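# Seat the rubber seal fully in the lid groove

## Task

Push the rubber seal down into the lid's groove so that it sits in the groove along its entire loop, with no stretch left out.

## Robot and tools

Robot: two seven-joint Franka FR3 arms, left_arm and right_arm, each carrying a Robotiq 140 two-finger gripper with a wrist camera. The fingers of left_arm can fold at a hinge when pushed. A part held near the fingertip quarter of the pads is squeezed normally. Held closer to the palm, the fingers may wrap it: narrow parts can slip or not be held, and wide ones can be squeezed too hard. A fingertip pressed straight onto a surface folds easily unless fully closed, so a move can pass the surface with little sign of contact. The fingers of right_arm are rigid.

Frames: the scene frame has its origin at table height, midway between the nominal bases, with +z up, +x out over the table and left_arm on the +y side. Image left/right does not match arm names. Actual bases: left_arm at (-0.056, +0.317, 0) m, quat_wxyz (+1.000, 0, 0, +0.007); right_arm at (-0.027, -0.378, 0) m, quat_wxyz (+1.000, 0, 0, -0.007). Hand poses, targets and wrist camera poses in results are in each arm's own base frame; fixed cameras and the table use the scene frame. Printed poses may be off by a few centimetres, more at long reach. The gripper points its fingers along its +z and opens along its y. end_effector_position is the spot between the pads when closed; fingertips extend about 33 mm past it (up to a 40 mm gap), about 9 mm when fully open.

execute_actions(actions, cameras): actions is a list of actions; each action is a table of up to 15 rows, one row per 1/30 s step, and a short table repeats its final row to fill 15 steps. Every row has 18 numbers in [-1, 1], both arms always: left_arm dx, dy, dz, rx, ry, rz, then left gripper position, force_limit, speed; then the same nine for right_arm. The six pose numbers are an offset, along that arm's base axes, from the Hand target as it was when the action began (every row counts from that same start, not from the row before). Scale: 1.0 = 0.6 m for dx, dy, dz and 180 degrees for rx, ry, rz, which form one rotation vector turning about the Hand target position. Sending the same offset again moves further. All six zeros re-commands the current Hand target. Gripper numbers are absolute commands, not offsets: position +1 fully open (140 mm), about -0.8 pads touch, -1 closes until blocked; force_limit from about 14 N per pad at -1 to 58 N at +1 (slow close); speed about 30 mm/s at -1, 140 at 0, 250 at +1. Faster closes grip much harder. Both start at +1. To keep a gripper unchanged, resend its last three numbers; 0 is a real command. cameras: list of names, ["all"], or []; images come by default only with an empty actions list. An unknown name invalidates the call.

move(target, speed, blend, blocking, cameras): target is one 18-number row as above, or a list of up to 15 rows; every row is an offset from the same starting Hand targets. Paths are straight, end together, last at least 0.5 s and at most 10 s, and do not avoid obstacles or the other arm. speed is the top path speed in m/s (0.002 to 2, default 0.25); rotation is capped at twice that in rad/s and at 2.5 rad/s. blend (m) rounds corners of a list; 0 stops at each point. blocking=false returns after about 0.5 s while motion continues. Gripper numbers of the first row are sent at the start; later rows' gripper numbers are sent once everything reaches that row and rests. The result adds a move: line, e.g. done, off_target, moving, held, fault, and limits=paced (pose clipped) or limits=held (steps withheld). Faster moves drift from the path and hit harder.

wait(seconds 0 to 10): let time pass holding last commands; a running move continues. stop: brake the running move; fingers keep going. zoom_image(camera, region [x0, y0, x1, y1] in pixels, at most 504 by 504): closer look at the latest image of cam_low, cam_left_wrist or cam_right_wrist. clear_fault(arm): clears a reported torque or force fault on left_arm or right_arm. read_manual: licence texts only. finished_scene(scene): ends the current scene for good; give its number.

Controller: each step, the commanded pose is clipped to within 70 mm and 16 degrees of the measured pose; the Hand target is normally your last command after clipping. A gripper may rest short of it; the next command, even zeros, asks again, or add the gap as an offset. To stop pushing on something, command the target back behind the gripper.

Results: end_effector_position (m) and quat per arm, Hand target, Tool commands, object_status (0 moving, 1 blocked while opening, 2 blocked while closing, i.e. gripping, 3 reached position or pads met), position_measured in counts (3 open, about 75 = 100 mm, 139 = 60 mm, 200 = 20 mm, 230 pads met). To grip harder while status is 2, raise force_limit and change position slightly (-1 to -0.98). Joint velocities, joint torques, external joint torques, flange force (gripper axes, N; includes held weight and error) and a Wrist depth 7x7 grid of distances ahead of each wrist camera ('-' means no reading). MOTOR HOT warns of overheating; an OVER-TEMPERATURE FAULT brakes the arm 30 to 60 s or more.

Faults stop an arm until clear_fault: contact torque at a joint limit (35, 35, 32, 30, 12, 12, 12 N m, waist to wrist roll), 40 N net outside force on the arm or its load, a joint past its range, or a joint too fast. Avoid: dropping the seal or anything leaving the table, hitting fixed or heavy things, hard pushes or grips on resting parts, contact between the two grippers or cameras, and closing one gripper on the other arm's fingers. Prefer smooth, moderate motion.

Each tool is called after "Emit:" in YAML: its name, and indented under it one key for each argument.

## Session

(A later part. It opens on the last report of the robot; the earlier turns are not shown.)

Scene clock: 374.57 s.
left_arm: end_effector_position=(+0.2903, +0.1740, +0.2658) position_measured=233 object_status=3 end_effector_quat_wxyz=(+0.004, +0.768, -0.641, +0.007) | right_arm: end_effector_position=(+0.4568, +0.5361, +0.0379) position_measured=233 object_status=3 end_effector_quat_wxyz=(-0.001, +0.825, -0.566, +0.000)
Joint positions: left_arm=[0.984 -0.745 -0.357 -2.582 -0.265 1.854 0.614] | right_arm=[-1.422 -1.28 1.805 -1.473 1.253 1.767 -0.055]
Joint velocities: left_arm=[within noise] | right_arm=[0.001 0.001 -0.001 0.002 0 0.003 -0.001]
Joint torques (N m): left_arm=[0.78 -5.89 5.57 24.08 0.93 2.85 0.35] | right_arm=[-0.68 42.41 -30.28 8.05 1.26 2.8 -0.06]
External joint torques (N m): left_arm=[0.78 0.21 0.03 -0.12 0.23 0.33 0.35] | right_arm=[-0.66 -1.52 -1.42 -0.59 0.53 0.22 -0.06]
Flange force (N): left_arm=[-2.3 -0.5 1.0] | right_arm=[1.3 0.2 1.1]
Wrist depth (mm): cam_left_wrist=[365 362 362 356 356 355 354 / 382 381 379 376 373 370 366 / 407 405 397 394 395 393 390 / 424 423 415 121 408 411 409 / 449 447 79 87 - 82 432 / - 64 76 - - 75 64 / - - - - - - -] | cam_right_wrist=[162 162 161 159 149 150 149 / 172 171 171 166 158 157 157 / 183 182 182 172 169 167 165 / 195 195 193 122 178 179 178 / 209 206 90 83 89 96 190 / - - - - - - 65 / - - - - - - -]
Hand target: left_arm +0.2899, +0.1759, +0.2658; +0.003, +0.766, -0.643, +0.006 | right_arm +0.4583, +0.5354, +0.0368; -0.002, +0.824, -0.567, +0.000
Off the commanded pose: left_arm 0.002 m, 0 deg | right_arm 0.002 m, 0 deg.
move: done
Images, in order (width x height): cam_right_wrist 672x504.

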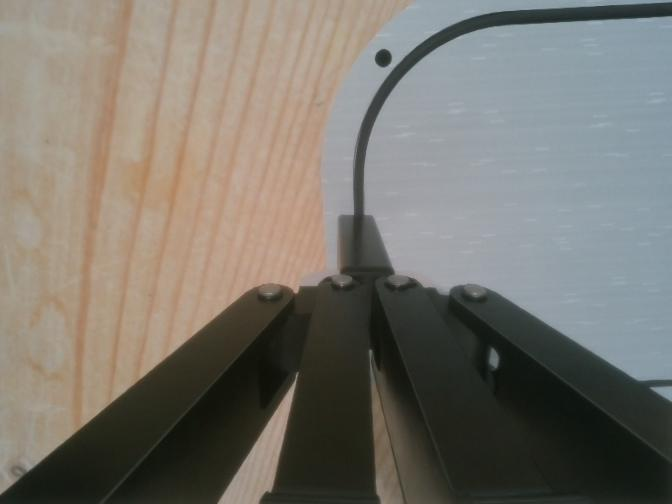

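Emit:
move:
  target: [0,0,0,0,0,0,-1,-1,0,0,0,-0.003,0,0,0,-1,-1,0]
  speed: 0.02

Emit:
move:
  target: [0,0,0,0,0,0,-1,-1,0,0,0,-0.003,0,0,0,-1,-1,0]
  speed: 0.02

Scene clock: 375.43 s.
left_arm: end_effector_position=(+0.2903, +0.1740, +0.2658) position_measured=233 object_status=3 end_effector_quat_wxyz=(+0.004, +0.768, -0.641, +0.007) | right_arm: end_effector_position=(+0.4567, +0.5362, +0.0362) position_measured=233 object_status=3 end_effector_quat_wxyz=(-0.001, +0.824, -0.566, +0.000)
Joint positions: left_arm=[0.984 -0.745 -0.357 -2.582 -0.265 1.854 0.614] | right_arm=[-1.422 -1.281 1.808 -1.473 1.254 1.769 -0.055]
Joint torques (N m): left_arm=[0.73 -5.85 5.57 24.1 0.93 2.84 0.3] | right_arm=[-0.75 42.4 -30.13 8.06 1.28 2.85 -0.01]
External joint torques (N m): left_arm=[0.65 0.2 -0.08 -0.06 0.23 0.32 0.3] | right_arm=[-0.91 -1.55 -1.34 -0.68 0.53 0.27 -0.01]
Flange force (N): left_arm=[-2.0 -0.8 0.9] | right_arm=[1.3 -0.4 1.4]
Wrist depth (mm): cam_left_wrist=[364 362 359 356 354 352 346 / 382 379 378 374 374 374 368 / 402 399 399 397 395 391 389 / 429 423 422 121 414 414 409 / 450 443 79 87 - 81 432 / - 64 76 - - 75 64 / - - - - - - -] | cam_right_wrist=[160 160 160 158 148 148 146 / 170 169 170 165 157 154 154 / 181 180 180 171 167 166 164 / 194 193 192 122 176 179 176 / 207 205 90 83 89 184 188 / - - - - - - 65 / - - - - - - -]
Hand target: left_arm +0.2899, +0.1759, +0.2658; +0.003, +0.766, -0.643, +0.006 | right_arm +0.4583, +0.5354, +0.0350; -0.002, +0.824, -0.567, +0.000
Off the commanded pose: left_arm 0.002 m, 0 deg | right_arm 0.002 m, 0 deg.
move: done

Scene clock: 376.13 s.
left_arm: end_effector_position=(+0.2903, +0.1740, +0.2658) position_measured=233 object_status=3 end_effector_quat_wxyz=(+0.004, +0.768, -0.641, +0.007) | right_arm: end_effector_position=(+0.4566, +0.5362, +0.0357) position_measured=233 object_status=3 end_effector_quat_wxyz=(-0.001, +0.824, -0.566, +0.000)
Joint positions: left_arm=[0.984 -0.745 -0.357 -2.582 -0.265 1.854 0.614] | right_arm=[-1.422 -1.282 1.808 -1.473 1.255 1.77 -0.055]
Joint torques (N m): left_arm=[0.76 -5.83 5.57 24.11 0.93 2.84 0.33] | right_arm=[-0.9 41.42 -29.29 8.03 1.55 3.15 -0.02]
External joint torques (N m): left_arm=[0.77 0.2 0.05 -0.02 0.24 0.33 0.33] | right_arm=[-1.03 -2.59 -0.41 -0.73 0.81 0.56 -0.02]
Flange force (N): left_arm=[-2.4 -0.7 0.7] | right_arm=[0.8 -1.7 4.3]
Wrist depth (mm): cam_left_wrist=[359 362 359 357 356 355 348 / 382 382 377 378 379 372 368 / 404 400 397 395 394 392 386 / 426 422 423 121 415 416 409 / 457 445 79 87 - 82 427 / - 64 76 - - 75 64 / - - - - - - -] | cam_right_wrist=[160 160 159 157 148 148 146 / 169 170 169 165 157 156 155 / 181 180 179 169 166 165 162 / 193 192 191 122 176 178 178 / 207 203 90 83 89 183 189 / - - - - - - 65 / - - - - - - -]
Hand target: left_arm +0.2899, +0.1759, +0.2658; +0.003, +0.766, -0.643, +0.006 | right_arm +0.4583, +0.5354, +0.0332; -0.002, +0.824, -0.567, +0.000
Off the commanded pose: left_arm 0.002 m, 0 deg | right_arm 0.003 m, 0 deg.
move: done

Emit:
move:
  target: [0,0,0,0,0,0,-1,-1,0,0.001,-0.001,-0.006,0,0,0,-1,-1,0]
  speed: 0.02

Scene clock: 376.93 s.
left_arm: end_effector_position=(+0.2903, +0.1740, +0.2658) position_measured=233 object_status=3 end_effector_quat_wxyz=(+0.004, +0.768, -0.641, +0.007) | right_arm: end_effector_position=(+0.4568, +0.5362, +0.0356) position_measured=233 object_status=3 end_effector_quat_wxyz=(-0.001, +0.824, -0.567, -0.001)
Joint positions: left_arm=[0.984 -0.745 -0.357 -2.582 -0.265 1.854 0.614] | right_arm=[-1.423 -1.282 1.808 -1.474 1.257 1.77 -0.055]
Joint torques (N m): left_arm=[0.73 -5.86 5.57 24.13 0.93 2.85 0.32] | right_arm=[-1.47 38.88 -27.28 7.87 2.08 3.79 -0.14]
External joint torques (N m): left_arm=[0.69 0.08 0 0.03 0.23 0.34 0.32] | right_arm=[-1.81 -5.11 1.53 -0.95 1.33 1.21 -0.14]
Flange force (N): left_arm=[-2.0 -0.5 0.6] | right_arm=[0.0 -5.9 10.9]
Wrist depth (mm): cam_left_wrist=[365 362 358 356 358 356 352 / 384 379 377 378 375 370 363 / 401 402 400 398 397 392 390 / 423 425 422 121 409 415 412 / 452 442 79 87 - 81 429 / - 64 76 - - 75 64 / - - - - - - -] | cam_right_wrist=[160 159 159 157 147 147 144 / 169 169 168 165 157 156 155 / 181 179 179 171 166 165 162 / 193 192 192 136 175 176 - / 207 204 90 83 89 183 189 / - - - - - - 65 / - - - - - - -]
Hand target: left_arm +0.2899, +0.1759, +0.2658; +0.003, +0.766, -0.643, +0.006 | right_arm +0.4589, +0.5348, +0.0296; -0.002, +0.824, -0.567, +0.000
Off the commanded pose: left_arm 0.002 m, 0 deg | right_arm 0.007 m, 0 deg.
move: off_target (right_arm)

Emit:
move:
  target: [0,0,0,0,0,0,-1,-1,0,-0.0047,-0.0018,-0.008,0,0,0,-1,-1,0]
  speed: 0.02
  cameras: ["cam_right_wrist"]

Emit:
zoom_image:
  camera: "cam_right_wrist"
  region: [220, 0, 440, 270]

Scene clock: 377.83 s.
left_arm: end_effector_position=(+0.2903, +0.1740, +0.2658) position_measured=233 object_status=3 end_effector_quat_wxyz=(+0.004, +0.768, -0.641, +0.007) | right_arm: end_effector_position=(+0.4567, +0.5361, +0.0354) position_measured=233 object_status=3 end_effector_quat_wxyz=(-0.005, +0.823, -0.567, +0.000)
Joint positions: left_arm=[0.984 -0.745 -0.357 -2.582 -0.265 1.854 0.614] | right_arm=[-1.415 -1.282 1.806 -1.486 1.263 1.778 -0.059]
Joint velocities: left_arm=[within noise] | right_arm=[0.002 0 -0.001 -0.003 0.002 0.002 -0.004]
Joint torques (N m): left_arm=[0.79 -5.87 5.58 24.11 0.94 2.84 0.36] | right_arm=[-0.98 35.94 -24.23 6.3 2.08 3.65 -0.16]
External joint torques (N m): left_arm=[0.85 0.26 0.11 -0.04 0.24 0.33 0.36] | right_arm=[-1.02 -7.8 4.81 -2.36 1.33 1.05 -0.16]
Flange force (N): left_arm=[-2.7 -0.8 0.7] | right_arm=[1.5 -0.8 17.5]
Wrist depth (mm): cam_left_wrist=[364 362 362 359 354 353 349 / 382 383 380 375 374 369 367 / 403 401 398 394 392 388 390 / 426 422 418 121 411 416 415 / 452 443 79 87 - 82 431 / - 64 76 - - 75 64 / - - - - - - -] | cam_right_wrist=[160 159 158 156 147 146 145 / 170 170 169 164 156 157 154 / 181 181 179 169 165 164 162 / 193 192 191 136 174 173 174 / 208 204 90 83 89 96 189 / - - - - - - 65 / - - - - - - -]
Hand target: left_arm +0.2899, +0.1759, +0.2658; +0.003, +0.766, -0.643, +0.006 | right_arm +0.4561, +0.5337, +0.0248; -0.002, +0.824, -0.567, +0.000
Off the commanded pose: left_arm 0.002 m, 0 deg | right_arm 0.011 m, 0 deg.
move: off_target (right_arm)
Images, in order (width x height): cam_right_wrist 672x504.

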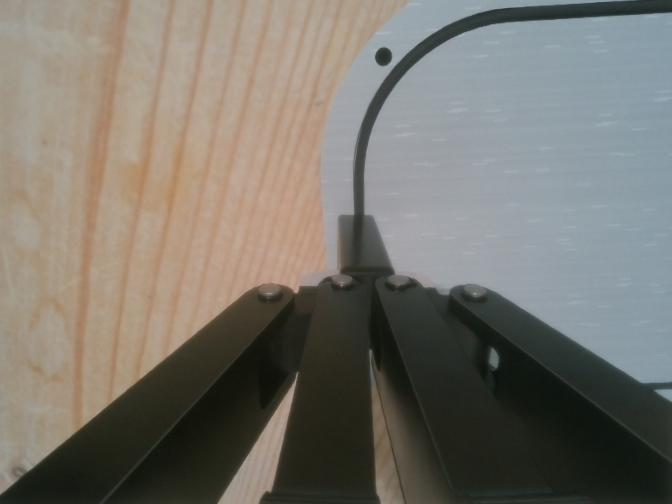

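Scaled by 1.867 from the camera's 672x504 image, which has a finer 960x720 frame.

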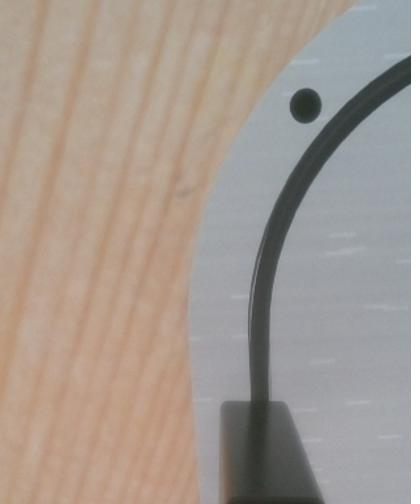

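Emit:
move:
  target:
    - [0,0,0,0,0,0,-1,-1,0,0,0,0.034,0,0,0,-1,-1,0]
    - [0,0,0,0,0,0,-1,-1,0,-0.0065,0.0238,0.034,0,0,0.028,-1,-1,0]
    - [0,0,0,0,0,0,-1,-1,0,-0.0065,0.0238,0.0195,0,0,0.028,-1,-1,0]
  speed: [0.08,0.08,0.04]
  blend: [0.004,0.004,0]
  cameras: ["cam_right_wrist"]

Emit:
zoom_image:
  camera: "cam_right_wrist"
  region: [220, 0, 440, 270]

Scene clock: 380.27 s.
left_arm: end_effector_position=(+0.2903, +0.1740, +0.2658) position_measured=233 object_status=3 end_effector_quat_wxyz=(+0.004, +0.768, -0.641, +0.007) | right_arm: end_effector_position=(+0.4511, +0.5471, +0.0366) position_measured=233 object_status=3 end_effector_quat_wxyz=(+0.000, +0.847, -0.532, +0.000)
Joint positions: left_arm=[0.984 -0.745 -0.357 -2.582 -0.265 1.854 0.614] | right_arm=[-1.424 -1.28 1.817 -1.446 1.245 1.768 -0.109]
Joint velocities: left_arm=[within noise] | right_arm=[-0.001 0 0.001 0.001 0.001 0.001 -0.005]
Joint torques (N m): left_arm=[0.76 -5.9 5.5 24.09 0.92 2.85 0.32] | right_arm=[-0.68 43.63 -30 8.61 1.11 2.75 -0.18]
External joint torques (N m): left_arm=[0.73 0.18 -0.06 -0.12 0.23 0.32 0.32] | right_arm=[-0.52 -1.03 -1.37 -0.16 0.37 0.16 -0.18]
Flange force (N): left_arm=[-2.1 -0.6 1.0] | right_arm=[0.7 -0.8 0.4]
Wrist depth (mm): cam_left_wrist=[363 363 359 356 356 355 348 / 382 379 380 376 374 374 368 / 402 401 398 395 395 391 388 / 423 423 417 121 412 418 409 / 454 442 79 87 - 82 432 / - 64 76 - - 75 64 / - - - - - - -] | cam_right_wrist=[161 161 160 158 149 148 148 / 171 170 170 166 158 157 156 / 182 181 181 170 167 167 164 / 194 194 192 122 175 177 178 / 208 204 90 83 89 185 188 / - - - - - - 65 / - - - - - - -]
Hand target: left_arm +0.2899, +0.1759, +0.2658; +0.003, +0.766, -0.643, +0.006 | right_arm +0.4522, +0.5480, +0.0365; -0.002, +0.848, -0.530, +0.000
Off the commanded pose: left_arm 0.002 m, 0 deg | right_arm 0.001 m, 0 deg.
move: done
Images, in order (width x height): cam_right_wrist 672x504.

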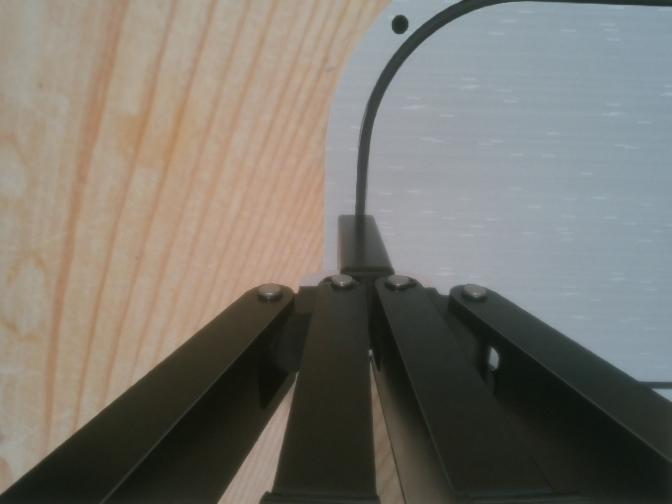

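Scaled by 1.867 from the camera's 672x504 image, which has a finer 960x720 frame.

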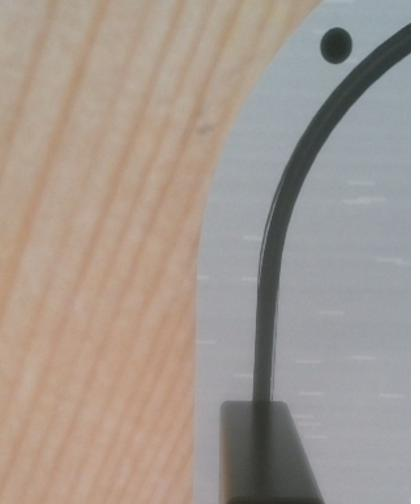

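Emit:
move:
  target: [0,0,0,0,0,0,-1,-1,0,-0.0042,-0.0028,-0.0225,0,0,0,-1,-1,0]
  speed: 0.025

Scene clock: 381.37 s.
left_arm: end_effector_position=(+0.2903, +0.1740, +0.2658) position_measured=233 object_status=3 end_effector_quat_wxyz=(+0.004, +0.768, -0.641, +0.007) | right_arm: end_effector_position=(+0.4510, +0.5476, +0.0353) position_measured=233 object_status=3 end_effector_quat_wxyz=(-0.004, +0.847, -0.532, +0.000)
Joint positions: left_arm=[0.984 -0.745 -0.357 -2.582 -0.265 1.854 0.614] | right_arm=[-1.417 -1.28 1.817 -1.459 1.253 1.779 -0.116]
Joint torques (N m): left_arm=[0.74 -5.85 5.57 24.14 0.94 2.85 0.35] | right_arm=[-0.66 35.81 -22.17 7.82 2.62 4.05 -0.25]
External joint torques (N m): left_arm=[0.81 0.2 0.11 -0.01 0.26 0.34 0.35] | right_arm=[-0.82 -8.6 6.51 -1.12 1.87 1.45 -0.25]
Flange force (N): left_arm=[-2.6 -0.6 0.7] | right_arm=[-1.6 -7.2 21.1]
Wrist depth (mm): cam_left_wrist=[366 359 359 358 356 353 351 / 382 383 379 375 373 374 369 / 402 401 399 397 392 390 388 / 428 426 420 121 410 415 408 / 451 446 79 87 - 82 430 / - 64 76 - - 75 64 / - - - - - - -] | cam_right_wrist=[160 160 159 158 148 145 146 / 170 171 168 164 156 155 154 / 182 180 179 171 164 164 161 / 194 193 191 122 174 176 174 / 208 204 90 83 89 182 187 / - - - - - - 65 / - - - - - - -]
Hand target: left_arm +0.2899, +0.1759, +0.2658; +0.003, +0.766, -0.643, +0.006 | right_arm +0.4496, +0.5463, +0.0230; -0.002, +0.848, -0.530, +0.000
Off the commanded pose: left_arm 0.002 m, 0 deg | right_arm 0.012 m, 0 deg.
move: off_target (right_arm)

Emit:
move:
  target:
    - [0,0,0,0,0,0,-1,-1,0,0,0,0.036,0,0,0,-1,-1,0]
    - [0,0,0,0,0,0,-1,-1,0,-0.0067,0.0235,0.036,0,0,0.03,-1,-1,0]
    - [0,0,0,0,0,0,-1,-1,0,-0.0067,0.0235,0.0225,0,0,0.03,-1,-1,0]
  speed: [0.08,0.08,0.04]
  blend: [0.004,0.004,0]
  cameras: ["cam_right_wrist"]

Emit:
zoom_image:
  camera: "cam_right_wrist"
  region: [220, 0, 440, 270]

Scene clock: 383.43 s.
left_arm: end_effector_position=(+0.2903, +0.1740, +0.2658) position_measured=233 object_status=3 end_effector_quat_wxyz=(+0.004, +0.768, -0.641, +0.007) | right_arm: end_effector_position=(+0.4445, +0.5597, +0.0366) position_measured=233 object_status=3 end_effector_quat_wxyz=(+0.000, +0.871, -0.492, +0.000)
Joint positions: left_arm=[0.984 -0.745 -0.357 -2.582 -0.265 1.854 0.614] | right_arm=[-1.427 -1.278 1.829 -1.416 1.236 1.769 -0.172]
Joint velocities: left_arm=[within noise] | right_arm=[0.001 0 -0.001 -0.001 0 0 -0.006]
Joint torques (N m): left_arm=[0.75 -5.87 5.54 24.08 0.94 2.85 0.32] | right_arm=[-0.66 44.29 -29.62 8.92 0.98 2.78 -0.15]
External joint torques (N m): left_arm=[0.71 0.17 -0.04 -0.1 0.24 0.32 0.32] | right_arm=[-0.45 -1.23 -1.27 -0.11 0.25 0.17 -0.15]
Flange force (N): left_arm=[-2.1 -0.5 0.9] | right_arm=[0.5 -1.1 0.6]
Wrist depth (mm): cam_left_wrist=[365 364 360 359 357 352 349 / 386 380 379 376 376 367 363 / 402 402 398 397 390 392 389 / 426 424 418 121 413 411 411 / 452 442 79 87 - 81 430 / - 64 76 - - 75 64 / - - - - - - -] | cam_right_wrist=[161 161 161 159 148 148 147 / 172 171 170 165 157 158 157 / 182 181 181 172 167 166 164 / 194 193 192 136 176 178 177 / 208 205 90 83 89 184 189 / - - - - - - 65 / - - - - - - -]
Hand target: left_arm +0.2899, +0.1759, +0.2658; +0.003, +0.766, -0.643, +0.006 | right_arm +0.4456, +0.5604, +0.0365; -0.002, +0.872, -0.489, +0.000
Off the commanded pose: left_arm 0.002 m, 0 deg | right_arm 0.001 m, 0 deg.
move: done
Images, in order (width x height): cam_right_wrist 672x504.

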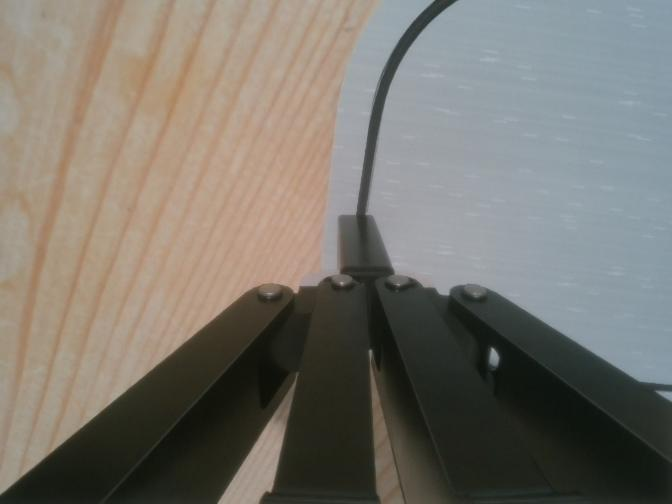

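Scaled by 1.867 from the camera's 672x504 image, which has a finer 960x720 frame.

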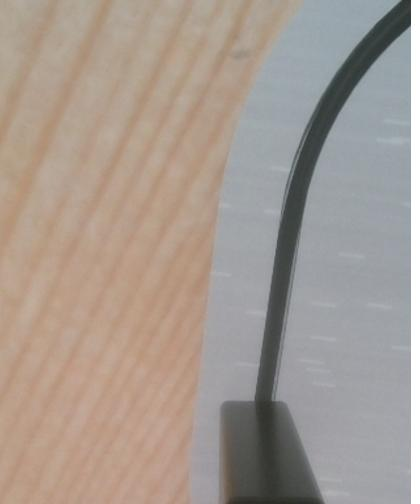

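Emit:
move:
  target: [0,0,0,0,0,0,-1,-1,0,-0.007,-0.0045,-0.0225,0,0,0,-1,-1,0]
  speed: 0.025

Scene clock: 384.47 s.
left_arm: end_effector_position=(+0.2903, +0.1740, +0.2658) position_measured=233 object_status=3 end_effector_quat_wxyz=(+0.004, +0.768, -0.641, +0.007) | right_arm: end_effector_position=(+0.4446, +0.5597, +0.0352) position_measured=233 object_status=3 end_effector_quat_wxyz=(-0.007, +0.871, -0.492, +0.002)
Joint positions: left_arm=[0.984 -0.745 -0.357 -2.582 -0.265 1.854 0.614] | right_arm=[-1.413 -1.276 1.83 -1.439 1.243 1.789 -0.181]
Joint velocities: left_arm=[within noise] | right_arm=[0 0 -0.001 -0.001 0 0.001 -0.004]
Joint torques (N m): left_arm=[0.78 -5.86 5.58 24.13 0.94 2.83 0.34] | right_arm=[-0.01 37.15 -22.41 7.11 2.13 3.25 -0.2]
External joint torques (N m): left_arm=[0.77 0.2 0.05 0.04 0.24 0.32 0.33] | right_arm=[0.08 -7.83 6.07 -1.98 1.38 0.61 -0.2]
Flange force (N): left_arm=[-2.5 -0.8 0.6] | right_arm=[0.2 0.1 17.9]
Wrist depth (mm): cam_left_wrist=[365 361 358 358 352 356 348 / 382 382 381 376 375 369 366 / 404 400 395 392 395 389 388 / 425 423 418 121 411 416 414 / 455 443 79 87 - 82 431 / - 64 76 - - 75 64 / - - - - - - -] | cam_right_wrist=[161 161 159 157 147 148 145 / 172 170 169 164 156 154 154 / 182 181 180 174 165 165 161 / 195 193 191 136 175 175 174 / 209 205 90 83 89 182 187 / - - - - - - 65 / - - - - - - -]
Hand target: left_arm +0.2899, +0.1759, +0.2658; +0.003, +0.766, -0.643, +0.006 | right_arm +0.4414, +0.5577, +0.0230; -0.002, +0.872, -0.489, +0.000
Off the commanded pose: left_arm 0.002 m, 0 deg | right_arm 0.013 m, 1 deg.
move: off_target (right_arm)

Emit:
move:
  target:
    - [0,0,0,0,0,0,-1,-1,0,0,0,0.036,0,0,0,-1,-1,0]
    - [0,0,0,0,0,0,-1,-1,0,-0.0058,0.024,0.036,0,0,0.056,-1,-1,0]
    - [0,0,0,0,0,0,-1,-1,0,-0.0058,0.024,0.0225,0,0,0.056,-1,-1,0]
  speed: [0.08,0.08,0.04]
  blend: [0.004,0.004,0]
  cameras: ["cam_right_wrist"]

Emit:
zoom_image:
  camera: "cam_right_wrist"
  region: [220, 0, 440, 270]

Scene clock: 387.00 s.
left_arm: end_effector_position=(+0.2903, +0.1740, +0.2658) position_measured=233 object_status=3 end_effector_quat_wxyz=(+0.004, +0.768, -0.641, +0.007) | right_arm: end_effector_position=(+0.4368, +0.5716, +0.0368) position_measured=233 object_status=3 end_effector_quat_wxyz=(+0.000, +0.911, -0.413, +0.000)
Joint positions: left_arm=[0.984 -0.745 -0.357 -2.582 -0.265 1.854 0.614] | right_arm=[-1.429 -1.265 1.851 -1.392 1.214 1.779 -0.317]
Joint velocities: left_arm=[within noise] | right_arm=[0.001 -0.001 -0.001 0 0 0 -0.005]
Joint torques (N m): left_arm=[0.77 -5.89 5.57 24.1 0.94 2.84 0.33] | right_arm=[-0.67 44.9 -28.98 9.31 0.94 2.76 -0.02]
External joint torques (N m): left_arm=[0.81 0.16 0.1 -0.04 0.24 0.33 0.33] | right_arm=[-0.73 -1.15 -1.3 -0.38 0.19 0.16 -0.02]
Flange force (N): left_arm=[-2.4 -0.5 0.7] | right_arm=[0.9 -0.8 0.6]
Wrist depth (mm): cam_left_wrist=[362 362 359 355 354 352 351 / 382 379 377 375 374 371 368 / 402 399 399 397 394 392 388 / 429 426 420 121 413 415 408 / 453 445 79 87 - 82 430 / - 64 76 - - 75 64 / - - - - - - -] | cam_right_wrist=[162 161 161 160 150 149 148 / 172 171 170 168 158 157 157 / 182 181 181 176 167 166 165 / 193 194 193 122 176 178 177 / 208 205 90 83 89 184 189 / - - - - - - 65 / - - - - - - -]
Hand target: left_arm +0.2899, +0.1759, +0.2658; +0.003, +0.766, -0.643, +0.006 | right_arm +0.4379, +0.5721, +0.0365; -0.002, +0.912, -0.411, +0.000
Off the commanded pose: left_arm 0.002 m, 0 deg | right_arm 0.001 m, 0 deg.
move: done
Images, in order (width x height): cam_right_wrist 672x504.

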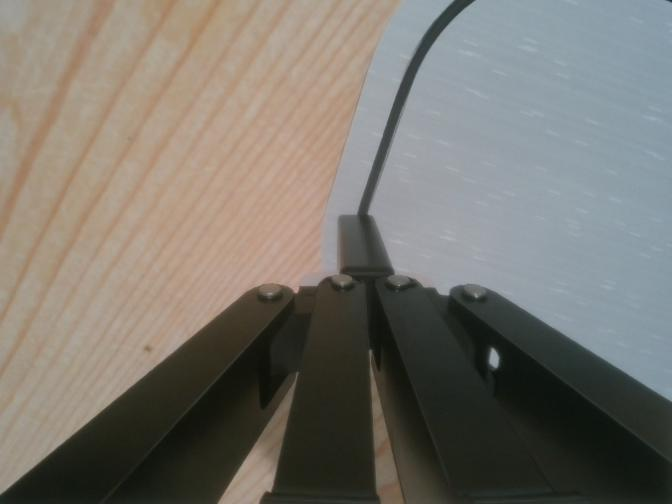

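Scaled by 1.867 from the camera's 672x504 image, which has a finer 960x720 frame.

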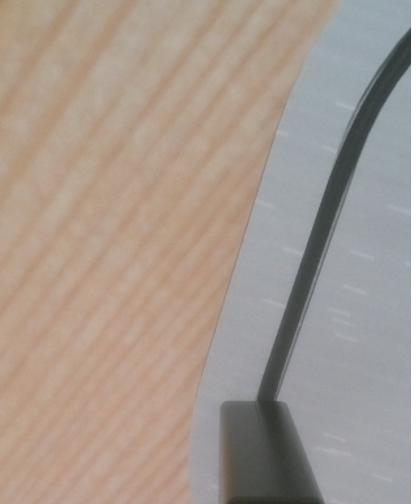

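Emit:
move:
  target: [0,0,0,0,0,0,-1,-1,0,-0.0063,-0.0055,-0.0235,0,0,0,-1,-1,0]
  speed: 0.025

Scene clock: 388.10 s.
left_arm: end_effector_position=(+0.2903, +0.1740, +0.2658) position_measured=233 object_status=3 end_effector_quat_wxyz=(+0.004, +0.768, -0.641, +0.007) | right_arm: end_effector_position=(+0.4377, +0.5719, +0.0353) position_measured=233 object_status=3 end_effector_quat_wxyz=(-0.008, +0.911, -0.413, +0.002)
Joint positions: left_arm=[0.984 -0.745 -0.357 -2.582 -0.265 1.854 0.614] | right_arm=[-1.416 -1.263 1.853 -1.416 1.222 1.802 -0.328]
Joint velocities: left_arm=[within noise] | right_arm=[0.002 0.001 0 -0.002 0 0.001 -0.007]
Joint torques (N m): left_arm=[0.77 -5.86 5.58 24.03 0.93 2.84 0.34] | right_arm=[-0.24 37.5 -22.04 6.54 1.81 2.94 -0.19]
External joint torques (N m): left_arm=[0.75 0.13 0.03 -0.11 0.23 0.33 0.34] | right_arm=[-0.33 -8.14 5.91 -3.2 1.05 0.29 -0.19]
Flange force (N): left_arm=[-2.2 -0.3 0.9] | right_arm=[1.6 4.1 17.4]
Wrist depth (mm): cam_left_wrist=[363 361 360 359 355 356 350 / 383 380 378 376 373 372 368 / 408 402 399 396 393 392 389 / 431 424 422 121 414 414 411 / 456 445 79 87 - 81 433 / - 64 76 - - 75 64 / - - - - - - -] | cam_right_wrist=[163 162 160 159 147 147 145 / 172 171 170 167 156 155 153 / 183 182 181 175 166 164 161 / 195 195 191 137 175 175 173 / 210 206 90 83 89 181 185 / - - - - - - 65 / - - - - - - -]
Hand target: left_arm +0.2899, +0.1759, +0.2658; +0.003, +0.766, -0.643, +0.006 | right_arm +0.4342, +0.5688, +0.0224; -0.002, +0.912, -0.411, +0.000
Off the commanded pose: left_arm 0.002 m, 0 deg | right_arm 0.014 m, 1 deg.
move: off_target (right_arm)

Emit:
move:
  target:
    - [0,0,0,0,0,0,-1,-1,0,0,0,0.037,0,0,0,-1,-1,0]
    - [0,0,0,0,0,0,-1,-1,0,-0.0105,0.0218,0.037,0,0,0.061,-1,-1,0]
    - [0,0,0,0,0,0,-1,-1,0,-0.0105,0.0218,0.0235,0,0,0.061,-1,-1,0]
  speed: [0.08,0.08,0.04]
  blend: [0.004,0.004,0]
  cameras: ["cam_right_wrist"]

Emit:
zoom_image:
  camera: "cam_right_wrist"
  region: [220, 0, 440, 270]

Scene clock: 390.73 s.
left_arm: end_effector_position=(+0.2903, +0.1740, +0.2658) position_measured=233 object_status=3 end_effector_quat_wxyz=(+0.004, +0.768, -0.641, +0.007) | right_arm: end_effector_position=(+0.4267, +0.5815, +0.0368) position_measured=233 object_status=3 end_effector_quat_wxyz=(+0.000, +0.946, -0.324, -0.001)
Joint positions: left_arm=[0.984 -0.745 -0.357 -2.582 -0.265 1.854 0.614] | right_arm=[-1.422 -1.249 1.875 -1.382 1.19 1.792 -0.481]
Joint velocities: left_arm=[within noise] | right_arm=[0 0 0 0 0.001 0.001 -0.006]
Joint torques (N m): left_arm=[0.77 -5.86 5.51 24.1 0.93 2.85 0.33] | right_arm=[-0.65 45.32 -28.55 9.9 0.99 2.77 -0.18]
External joint torques (N m): left_arm=[0.74 0.18 -0.06 -0.05 0.24 0.33 0.33] | right_arm=[-0.86 -0.95 -1.42 -0.43 0.23 0.16 -0.18]
Flange force (N): left_arm=[-2.2 -0.7 0.8] | right_arm=[1.5 -0.1 0.3]
Wrist depth (mm): cam_left_wrist=[363 361 363 362 355 354 350 / 386 378 378 376 374 371 369 / 404 399 399 396 392 391 392 / 423 424 421 121 411 414 410 / 452 443 79 87 - 82 429 / - 64 76 - - 75 64 / - - - - - - -] | cam_right_wrist=[162 162 161 160 153 149 148 / 172 171 171 169 158 158 156 / 182 182 181 176 168 167 164 / 194 193 192 136 177 178 178 / 207 205 90 83 89 184 187 / - - - - - - 62 / - - - - - - -]
Hand target: left_arm +0.2899, +0.1759, +0.2658; +0.003, +0.766, -0.643, +0.006 | right_arm +0.4279, +0.5819, +0.0365; -0.002, +0.947, -0.322, +0.000
Off the commanded pose: left_arm 0.002 m, 0 deg | right_arm 0.001 m, 0 deg.
move: done
Images, in order (width x height): cam_right_wrist 672x504.

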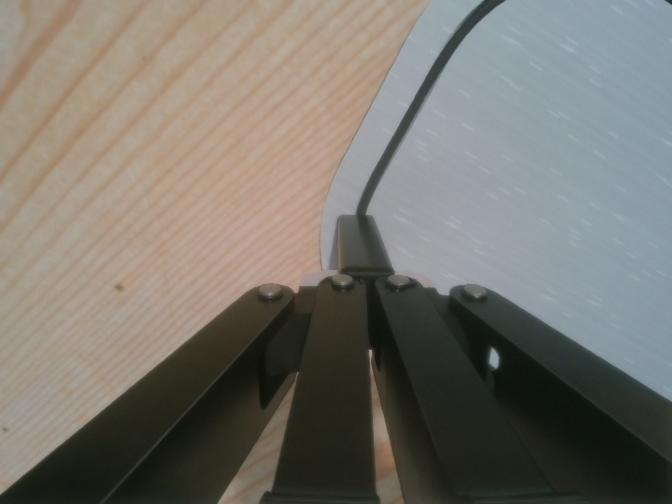

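Scaled by 1.867 from the camera's 672x504 image, which has a finer 960x720 frame.

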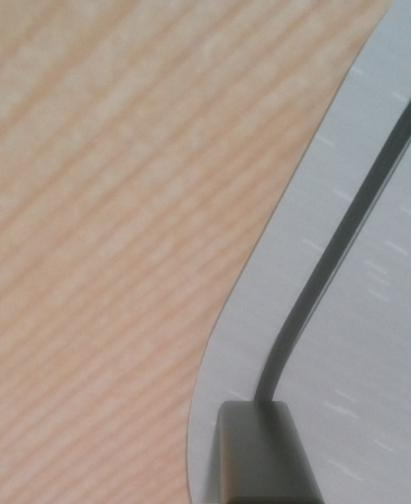

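Emit:
move:
  target: [0,0,0,0,0,0,-1,-1,0,-0.0046,-0.0054,-0.0238,0,0,0,-1,-1,0]
  speed: 0.025

Scene clock: 391.83 s.
left_arm: end_effector_position=(+0.2903, +0.1740, +0.2658) position_measured=233 object_status=3 end_effector_quat_wxyz=(+0.004, +0.768, -0.641, +0.007) | right_arm: end_effector_position=(+0.4277, +0.5821, +0.0353) position_measured=233 object_status=3 end_effector_quat_wxyz=(-0.007, +0.946, -0.323, +0.002)
Joint positions: left_arm=[0.984 -0.745 -0.357 -2.582 -0.265 1.854 0.614] | right_arm=[-1.411 -1.246 1.877 -1.403 1.198 1.813 -0.493]
Joint velocities: left_arm=[within noise] | right_arm=[0.001 0.002 0.001 -0.001 0 0 -0.004]
Joint torques (N m): left_arm=[0.78 -5.85 5.61 24.08 0.92 2.85 0.33] | right_arm=[-0.73 37.29 -21.62 7.31 1.88 3.3 -0.02]
External joint torques (N m): left_arm=[0.75 0.11 0.04 -0.01 0.23 0.34 0.33] | right_arm=[-0.76 -8.83 5.92 -3.04 1.11 0.64 -0.02]
Flange force (N): left_arm=[-2.2 -0.5 0.7] | right_arm=[1.1 0.4 18.8]
Wrist depth (mm): cam_left_wrist=[361 360 360 357 353 353 348 / 387 383 376 376 373 371 368 / 400 400 397 397 395 390 392 / 426 422 420 121 411 414 409 / 454 444 79 87 - 81 431 / - 64 76 - - 75 64 / - - - - - - -] | cam_right_wrist=[164 162 161 160 151 147 145 / 172 171 170 166 156 155 154 / 183 182 180 175 166 165 162 / 195 194 191 122 175 175 173 / 209 205 90 83 89 181 185 / - - - - - - 65 / - - - - - - -]
Hand target: left_arm +0.2899, +0.1759, +0.2658; +0.003, +0.766, -0.643, +0.006 | right_arm +0.4251, +0.5786, +0.0222; -0.002, +0.947, -0.322, +0.000
Off the commanded pose: left_arm 0.002 m, 0 deg | right_arm 0.014 m, 1 deg.
move: off_target (right_arm)

Emit:
move:
  target:
    - [0,0,0,0,0,0,-1,-1,0,0,0,0.037,0,0,0,-1,-1,0]
    - [0,0,0,0,0,0,-1,-1,0,-0.0152,0.0177,0.037,0,0,0.072,-1,-1,0]
    - [0,0,0,0,0,0,-1,-1,0,-0.0152,0.0177,0.0238,0,0,0.072,-1,-1,0]
  speed: [0.08,0.08,0.04]
  blend: [0.004,0.004,0]
  cameras: ["cam_right_wrist"]

Emit:
zoom_image:
  camera: "cam_right_wrist"
  region: [220, 0, 440, 270]

Scene clock: 394.73 s.
left_arm: end_effector_position=(+0.2903, +0.1740, +0.2658) position_measured=233 object_status=3 end_effector_quat_wxyz=(+0.004, +0.768, -0.641, +0.007) | right_arm: end_effector_position=(+0.4151, +0.5890, +0.0369) position_measured=233 object_status=3 end_effector_quat_wxyz=(-0.001, +0.977, -0.215, -0.001)
Joint positions: left_arm=[0.984 -0.745 -0.357 -2.582 -0.265 1.854 0.614] | right_arm=[-1.408 -1.226 1.9 -1.388 1.162 1.81 -0.684]
Joint velocities: left_arm=[within noise] | right_arm=[0 -0.001 0 -0.001 0 0 -0.006]
Joint torques (N m): left_arm=[0.78 -5.86 5.54 24.07 0.94 2.84 0.32] | right_arm=[-0.32 45.37 -28.16 10.62 0.97 2.79 -0.22]
External joint torques (N m): left_arm=[0.8 0.13 0.03 -0.1 0.24 0.32 0.32] | right_arm=[-0.19 -1.08 -1.19 -0.29 0.2 0.15 -0.22]
Flange force (N): left_arm=[-2.2 -0.3 0.8] | right_arm=[0.4 1.1 0.6]
Wrist depth (mm): cam_left_wrist=[364 362 360 360 354 355 348 / 382 381 378 374 376 372 366 / 405 398 400 396 395 395 392 / 424 425 420 121 414 411 411 / 449 445 79 87 - 82 431 / - 64 76 - - 75 64 / - - - - - - -] | cam_right_wrist=[162 161 161 161 157 149 148 / 172 171 170 168 158 157 157 / 183 182 181 176 168 166 168 / 194 193 192 137 176 181 176 / 208 205 90 83 89 96 189 / - - - - - - 65 / - - - - - - -]
Hand target: left_arm +0.2899, +0.1759, +0.2658; +0.003, +0.766, -0.643, +0.006 | right_arm +0.4160, +0.5892, +0.0365; -0.002, +0.977, -0.213, +0.000
Off the commanded pose: left_arm 0.002 m, 0 deg | right_arm 0.001 m, 0 deg.
move: done
Images, in order (width x height): cam_right_wrist 672x504.

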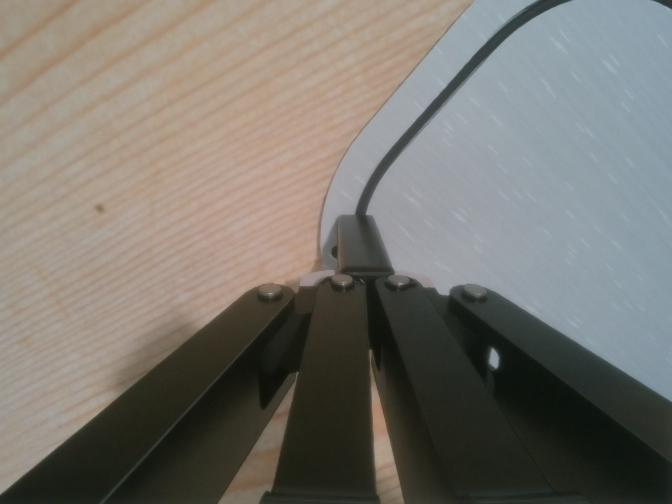

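Scaled by 1.867 from the camera's 672x504 image, which has a finer 960x720 frame.

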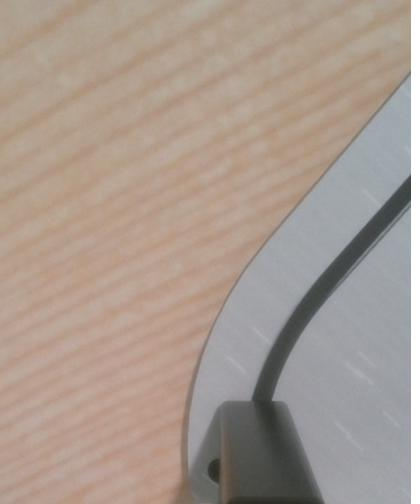

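Emit:
move:
  target: [0,0,0,0,0,0,-1,-1,0,-0.0032,-0.0063,-0.024,0,0,0,-1,-1,0]
  speed: 0.025

Scene clock: 395.90 s.
left_arm: end_effector_position=(+0.2903, +0.1740, +0.2658) position_measured=233 object_status=3 end_effector_quat_wxyz=(+0.004, +0.768, -0.641, +0.007) | right_arm: end_effector_position=(+0.4157, +0.5894, +0.0355) position_measured=233 object_status=3 end_effector_quat_wxyz=(-0.007, +0.977, -0.214, +0.001)
Joint positions: left_arm=[0.984 -0.745 -0.357 -2.582 -0.265 1.854 0.614] | right_arm=[-1.397 -1.222 1.901 -1.409 1.171 1.83 -0.696]
Joint velocities: left_arm=[within noise] | right_arm=[0.002 -0.001 -0.001 0 -0.001 0.001 -0.006]
Joint torques (N m): left_arm=[0.77 -5.79 5.59 24.08 0.94 2.84 0.33] | right_arm=[-0.47 36.78 -21.29 8.09 1.88 3.5 -0.1]
External joint torques (N m): left_arm=[0.76 0.22 0.04 -0.04 0.24 0.33 0.33] | right_arm=[-0.51 -9.14 5.72 -2.92 1.09 0.84 -0.1]
Flange force (N): left_arm=[-2.4 -0.7 0.8] | right_arm=[1.0 -0.1 19.3]
Wrist depth (mm): cam_left_wrist=[365 360 359 361 356 355 349 / 384 382 376 377 376 372 367 / 401 403 398 393 392 388 388 / 426 423 421 121 410 412 409 / 450 445 79 87 - 82 430 / - 64 76 - - 75 64 / - - - - - - -] | cam_right_wrist=[163 163 161 160 157 145 146 / 172 171 170 167 158 155 155 / 184 182 181 175 165 164 162 / 195 193 191 122 174 175 173 / 209 204 90 83 90 181 186 / - - - - - - 62 / - - - - - - -]
Hand target: left_arm +0.2899, +0.1759, +0.2658; +0.003, +0.766, -0.643, +0.006 | right_arm +0.4141, +0.5855, +0.0221; -0.002, +0.977, -0.213, +0.000
Off the commanded pose: left_arm 0.002 m, 0 deg | right_arm 0.014 m, 1 deg.
move: off_target (right_arm)

Emit:
move:
  target:
    - [0,0,0,0,0,0,-1,-1,0,0,0,0.037,0,0,0,-1,-1,0]
    - [0,0,0,0,0,0,-1,-1,0,-0.0193,0.0122,0.037,0,0,0.08,-1,-1,0]
    - [0,0,0,0,0,0,-1,-1,0,-0.0193,0.0122,0.024,0,0,0.08,-1,-1,0]
  speed: [0.08,0.08,0.04]
  blend: [0.004,0.004,0]
  cameras: ["cam_right_wrist"]

Emit:
zoom_image:
  camera: "cam_right_wrist"
  region: [220, 0, 440, 270]

Scene clock: 398.90 s.
left_arm: end_effector_position=(+0.2903, +0.1740, +0.2658) position_measured=233 object_status=3 end_effector_quat_wxyz=(+0.004, +0.768, -0.641, +0.007) | right_arm: end_effector_position=(+0.4015, +0.5931, +0.0372) position_measured=233 object_status=3 end_effector_quat_wxyz=(-0.001, +0.996, -0.091, -0.001)
Joint positions: left_arm=[0.984 -0.745 -0.357 -2.582 -0.265 1.854 0.614] | right_arm=[-1.383 -1.196 1.924 -1.415 1.133 1.834 -0.919]
Joint velocities: left_arm=[within noise] | right_arm=[0.001 -0.001 0 0 0.002 0.001 -0.007]
Joint torques (N m): left_arm=[0.76 -5.88 5.59 24.11 0.94 2.85 0.33] | right_arm=[-0.26 44.95 -27.81 11.09 0.97 2.79 -0.12]
External joint torques (N m): left_arm=[0.75 0.17 0.02 -0.04 0.24 0.33 0.33] | right_arm=[-0.17 -1 -1.17 -0.57 0.18 0.15 -0.12]
Flange force (N): left_arm=[-2.3 -0.6 0.8] | right_arm=[-0.6 2.5 0.5]
Wrist depth (mm): cam_left_wrist=[366 363 362 359 356 352 350 / 384 380 379 377 373 374 370 / 402 401 399 398 392 393 385 / 429 420 422 121 410 411 410 / 453 442 79 87 - 81 429 / - 64 76 - - 75 64 / - - - - - - -] | cam_right_wrist=[162 162 162 161 160 150 150 / 172 171 170 168 159 158 155 / 183 182 181 177 167 166 167 / 194 193 192 136 176 177 177 / 207 204 90 83 89 184 188 / - - - - - - 65 / - - - - - - -]
Hand target: left_arm +0.2899, +0.1759, +0.2658; +0.003, +0.766, -0.643, +0.006 | right_arm +0.4025, +0.5928, +0.0365; -0.002, +0.996, -0.089, +0.000
Off the commanded pose: left_arm 0.002 m, 0 deg | right_arm 0.001 m, 0 deg.
move: done; blend cut to 0.0039 m at target 2
Images, in order (width x height): cam_right_wrist 672x504.

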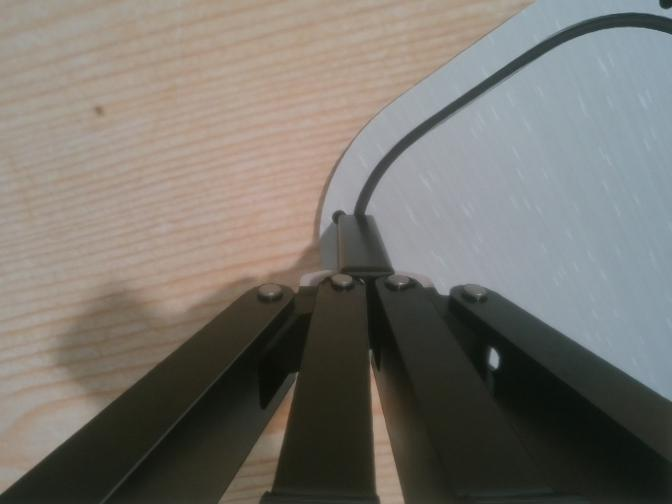

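Scaled by 1.867 from the camera's 672x504 image, which has a finer 960x720 frame.

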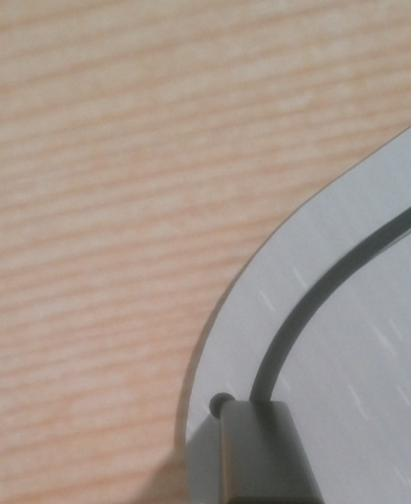

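Emit:
move:
  target: [0,0,0,0,0,0,-1,-1,0,-0.0016,-0.0065,-0.024,0,0,0,-1,-1,0]
  speed: 0.025

Scene clock: 400.07 s.
left_arm: end_effector_position=(+0.2903, +0.1740, +0.2658) position_measured=233 object_status=3 end_effector_quat_wxyz=(+0.004, +0.768, -0.641, +0.007) | right_arm: end_effector_position=(+0.4020, +0.5935, +0.0358) position_measured=233 object_status=3 end_effector_quat_wxyz=(-0.007, +0.996, -0.090, +0.000)
Joint positions: left_arm=[0.984 -0.745 -0.357 -2.582 -0.265 1.854 0.614] | right_arm=[-1.375 -1.192 1.926 -1.434 1.144 1.852 -0.931]
Joint velocities: left_arm=[within noise] | right_arm=[0 0 0 -0.001 0 0 -0.007]
Joint torques (N m): left_arm=[0.75 -5.88 5.57 24.09 0.93 2.84 0.32] | right_arm=[-1.37 35.64 -21.21 8.36 1.87 3.79 -0.17]
External joint torques (N m): left_arm=[0.71 0.09 0 -0.01 0.23 0.33 0.32] | right_arm=[-1.27 -10.01 5.61 -3.36 1.07 1.12 -0.16]
Flange force (N): left_arm=[-2.0 -0.4 0.7] | right_arm=[2.9 -1.2 21.0]
Wrist depth (mm): cam_left_wrist=[362 360 360 358 357 355 348 / 385 380 375 378 373 373 371 / 406 400 399 397 393 390 391 / 426 426 414 121 412 414 411 / 454 444 79 87 - 82 432 / - 64 76 - - 75 64 / - - - - - - -] | cam_right_wrist=[163 162 161 160 159 150 147 / 171 171 170 168 158 156 155 / 183 182 181 175 166 164 162 / 193 193 191 137 175 175 173 / 208 203 90 83 89 96 185 / - - - - - - 65 / - - - - - - -]
Hand target: left_arm +0.2899, +0.1759, +0.2658; +0.003, +0.766, -0.643, +0.006 | right_arm +0.4015, +0.5889, +0.0221; -0.002, +0.996, -0.089, +0.000
Off the commanded pose: left_arm 0.002 m, 0 deg | right_arm 0.015 m, 1 deg.
move: off_target (right_arm)

Emit:
move:
  target:
    - [0,0,0,0,0,0,-1,-1,0,0,0,0.037,0,0,0,-1,-1,0]
    - [0,0,0,0,0,0,-1,-1,0,-0.0217,0.0073,0.037,0,0,0.072,-1,-1,0]
    - [0,0,0,0,0,0,-1,-1,0,-0.0217,0.0073,0.024,0,0,0.072,-1,-1,0]
  speed: [0.08,0.08,0.04]
  blend: [0.004,0.003,0]
  cameras: ["cam_right_wrist"]

Emit:
zoom_image:
  camera: "cam_right_wrist"
  region: [220, 0, 440, 270]

Scene clock: 403.03 s.
left_arm: end_effector_position=(+0.2903, +0.1740, +0.2658) position_measured=233 object_status=3 end_effector_quat_wxyz=(+0.004, +0.768, -0.641, +0.007) | right_arm: end_effector_position=(+0.3874, +0.5936, +0.0372) position_measured=233 object_status=3 end_effector_quat_wxyz=(-0.001, +1.000, +0.022, -0.001)
Joint positions: left_arm=[0.984 -0.745 -0.357 -2.582 -0.265 1.854 0.614] | right_arm=[-1.351 -1.163 1.944 -1.456 1.106 1.861 -1.134]
Joint velocities: left_arm=[within noise] | right_arm=[0 0 0.002 0.001 0.001 0 -0.006]
Joint torques (N m): left_arm=[0.76 -5.85 5.6 24.12 0.93 2.85 0.31] | right_arm=[-0.39 44.15 -27.57 11.73 0.98 2.8 -0.08]
External joint torques (N m): left_arm=[0.8 0.16 0.09 -0.05 0.24 0.34 0.31] | right_arm=[-0.4 -1.01 -1.16 -0.68 0.18 0.15 -0.08]
Flange force (N): left_arm=[-2.4 -0.5 0.7] | right_arm=[-0.7 2.2 0.5]
Wrist depth (mm): cam_left_wrist=[363 362 359 356 354 355 351 / 383 382 380 374 378 373 368 / 402 400 399 397 392 392 388 / 427 422 420 121 414 414 412 / 453 447 79 87 - 82 434 / - 64 76 - - 75 64 / - - - - - - -] | cam_right_wrist=[162 162 161 160 160 156 149 / 171 171 171 168 160 158 156 / 182 181 181 176 168 166 166 / 193 194 192 136 176 179 176 / 206 203 90 83 89 183 188 / - - - - - - 65 / - - - - - - -]
Hand target: left_arm +0.2899, +0.1759, +0.2658; +0.003, +0.766, -0.643, +0.006 | right_arm +0.3885, +0.5933, +0.0365; -0.002, +1.000, +0.024, -0.001
Off the commanded pose: left_arm 0.002 m, 0 deg | right_arm 0.001 m, 0 deg.
move: done
Images, in order (width x height): cam_right_wrist 672x504.

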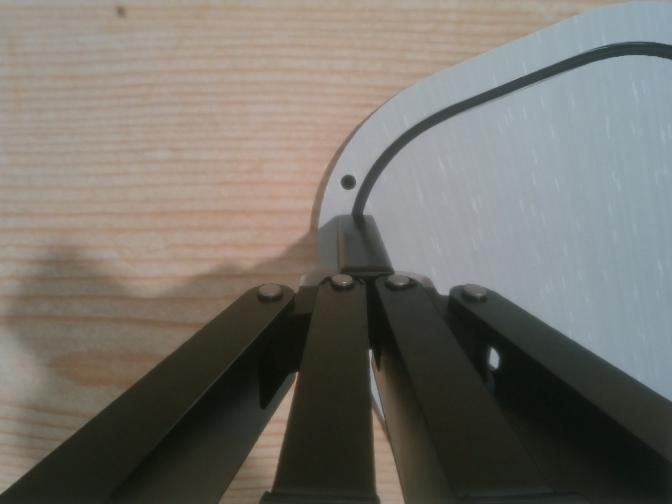

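Scaled by 1.867 from the camera's 672x504 image, which has a finer 960x720 frame.

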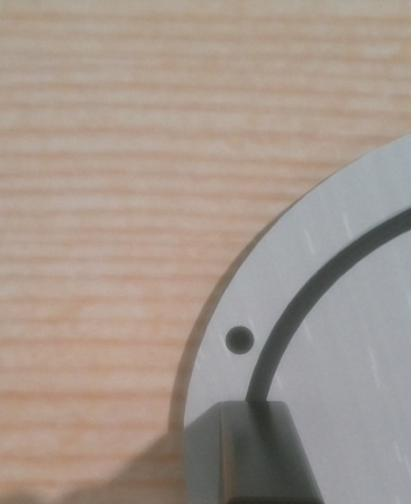

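Emit:
move:
  target: [0,0,0,0,0,0,-1,-1,0,0.0,-0.0045,-0.024,0,0,0,-1,-1,0]
  speed: 0.025

Scene clock: 404.07 s.
left_arm: end_effector_position=(+0.2903, +0.1740, +0.2658) position_measured=233 object_status=3 end_effector_quat_wxyz=(+0.004, +0.768, -0.641, +0.007) | right_arm: end_effector_position=(+0.3875, +0.5948, +0.0361) position_measured=233 object_status=3 end_effector_quat_wxyz=(-0.007, +1.000, +0.024, -0.001)
Joint positions: left_arm=[0.984 -0.745 -0.357 -2.582 -0.265 1.854 0.614] | right_arm=[-1.348 -1.162 1.945 -1.466 1.118 1.871 -1.145]
Joint velocities: left_arm=[within noise] | right_arm=[0 0 0 -0.001 0.002 0 -0.006]
Joint torques (N m): left_arm=[0.76 -5.92 5.52 24.12 0.92 2.83 0.33] | right_arm=[-1.67 34.23 -20.79 8.94 2.16 4.51 -0.1]
External joint torques (N m): left_arm=[0.77 0.14 -0.02 -0.04 0.23 0.32 0.33] | right_arm=[-1.47 -10.65 5.69 -3.35 1.35 1.86 -0.09]
Flange force (N): left_arm=[-2.2 -0.6 0.7] | right_arm=[4.5 -2.0 23.5]
Wrist depth (mm): cam_left_wrist=[364 362 363 359 357 352 349 / 385 383 378 376 372 371 370 / 402 400 399 393 394 392 388 / 428 422 420 121 409 414 413 / 452 445 79 87 - 82 434 / - 64 76 - - 75 64 / - - - - - - -] | cam_right_wrist=[162 162 161 160 159 155 147 / 172 171 169 167 158 155 155 / 182 181 180 175 166 164 162 / 193 193 191 136 175 177 175 / 207 204 90 83 89 96 183 / - - - - - - 62 / - - - - - - -]
Hand target: left_arm +0.2899, +0.1759, +0.2658; +0.003, +0.766, -0.643, +0.006 | right_arm +0.3885, +0.5906, +0.0221; -0.002, +1.000, +0.024, -0.001
Off the commanded pose: left_arm 0.002 m, 0 deg | right_arm 0.015 m, 1 deg.
move: off_target (right_arm)

Emit:
move:
  target:
    - [0,0,0,0,0,0,-1,-1,0,0,0,0.037,0,0,0,-1,-1,0]
    - [0,0,0,0,0,0,-1,-1,0,-0.0228,0.001,0.037,0,0,0.072,-1,-1,0]
    - [0,0,0,0,0,0,-1,-1,0,-0.0228,0.001,0.024,0,0,0.072,-1,-1,0]
  speed: [0.08,0.08,0.04]
  blend: [0.004,0.003,0]
  cameras: ["cam_right_wrist"]

Emit:
zoom_image:
  camera: "cam_right_wrist"
  region: [220, 0, 440, 270]

Scene clock: 407.03 s.
left_arm: end_effector_position=(+0.2903, +0.1740, +0.2658) position_measured=233 object_status=3 end_effector_quat_wxyz=(+0.004, +0.768, -0.641, +0.007) | right_arm: end_effector_position=(+0.3729, +0.5914, +0.0370) position_measured=233 object_status=3 end_effector_quat_wxyz=(-0.001, +0.991, +0.135, -0.003)
Joint positions: left_arm=[0.984 -0.745 -0.357 -2.582 -0.265 1.854 0.614] | right_arm=[-1.317 -1.128 1.962 -1.506 1.08 1.887 -1.354]
Joint velocities: left_arm=[within noise] | right_arm=[-0.001 0 0.002 -0.001 0 -0.001 -0.007]
Joint torques (N m): left_arm=[0.78 -5.86 5.6 24.1 0.93 2.86 0.32] | right_arm=[-0.72 42.61 -27.31 12.19 1.01 3.19 -0.19]
External joint torques (N m): left_arm=[0.74 0.04 0.04 0.06 0.23 0.35 0.32] | right_arm=[-0.63 -1.46 -1.17 -0.75 0.2 0.56 -0.19]
Flange force (N): left_arm=[-2.1 -0.4 0.5] | right_arm=[-0.5 2.1 1.7]
Wrist depth (mm): cam_left_wrist=[364 362 358 358 355 355 348 / 384 382 377 377 375 373 365 / 405 402 397 393 394 392 386 / 426 426 420 121 411 413 408 / 455 449 79 87 - 81 433 / - 64 76 - - 75 64 / - - - - - - -] | cam_right_wrist=[161 161 161 161 160 157 155 / 169 170 170 168 157 158 156 / 180 180 180 173 167 166 164 / 191 191 191 136 175 176 176 / 205 201 90 83 89 183 188 / - - - - - - 65 / - - - - - - -]
Hand target: left_arm +0.2899, +0.1759, +0.2658; +0.003, +0.766, -0.643, +0.006 | right_arm +0.3748, +0.5912, +0.0365; -0.002, +0.991, +0.137, -0.001
Off the commanded pose: left_arm 0.002 m, 0 deg | right_arm 0.002 m, 0 deg.
move: done
Images, in order (width x height): cam_right_wrist 672x504.

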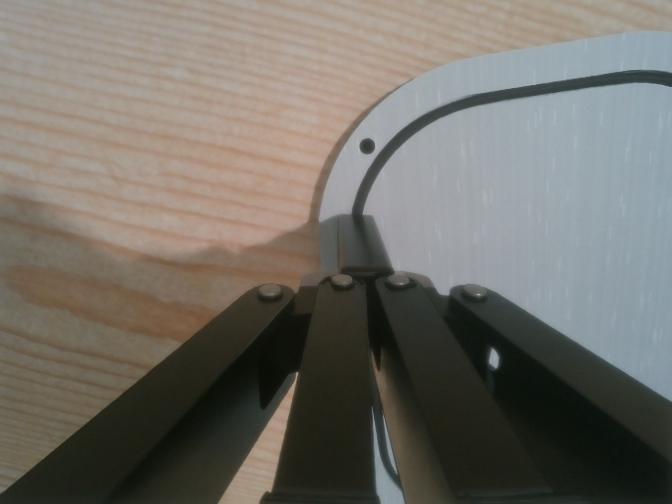

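Scaled by 1.867 from the camera's 672x504 image, which has a finer 960x720 frame.

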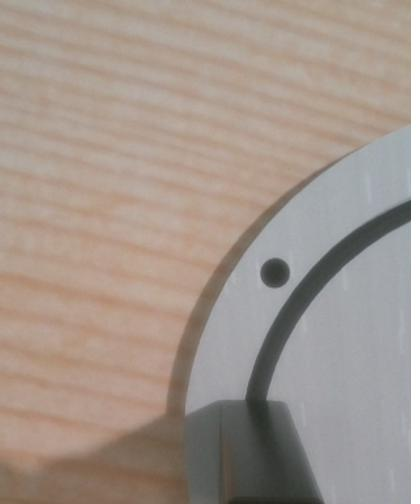

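Emit:
move:
  target: [0,0,0,0,0,0,-1,-1,0,0.001,-0.004,-0.023,0,0,0,-1,-1,0]
  speed: 0.025

Scene clock: 408.17 s.
left_arm: end_effector_position=(+0.2903, +0.1740, +0.2658) position_measured=233 object_status=3 end_effector_quat_wxyz=(+0.004, +0.768, -0.641, +0.007) | right_arm: end_effector_position=(+0.3758, +0.5934, +0.0366) position_measured=233 object_status=3 end_effector_quat_wxyz=(-0.007, +0.991, +0.137, +0.001)
Joint positions: left_arm=[0.984 -0.745 -0.357 -2.582 -0.265 1.854 0.614] | right_arm=[-1.316 -1.128 1.962 -1.513 1.093 1.902 -1.365]
Joint velocities: left_arm=[within noise] | right_arm=[0.002 -0.001 0.002 0.001 0.001 0.003 -0.004]
Joint torques (N m): left_arm=[0.78 -5.87 5.57 24.1 0.94 2.84 0.32] | right_arm=[-1.56 34.2 -20.61 9.84 2.02 3.73 -0.17]
External joint torques (N m): left_arm=[0.82 0.19 0.1 -0.04 0.25 0.33 0.32] | right_arm=[-1.56 -9.89 5.67 -3.19 1.19 1.06 -0.17]
Flange force (N): left_arm=[-2.5 -0.6 0.7] | right_arm=[6.4 -2.1 21.9]
Wrist depth (mm): cam_left_wrist=[367 363 360 356 358 355 351 / 383 378 377 378 374 371 369 / 402 401 401 397 392 390 388 / 426 422 422 121 409 416 410 / 449 448 79 87 - 82 437 / - 64 76 - - 75 64 / - - - - - - -] | cam_right_wrist=[163 162 161 161 159 157 155 / 172 171 170 168 159 157 156 / 182 181 181 175 167 166 161 / 194 193 191 137 174 177 - / 206 202 89 83 89 181 188 / - - - - - - 65 / - - - - - - -]
Hand target: left_arm +0.2899, +0.1759, +0.2658; +0.003, +0.766, -0.643, +0.006 | right_arm +0.3754, +0.5888, +0.0227; -0.002, +0.991, +0.137, -0.001
Off the commanded pose: left_arm 0.002 m, 0 deg | right_arm 0.015 m, 1 deg.
move: off_target (right_arm)


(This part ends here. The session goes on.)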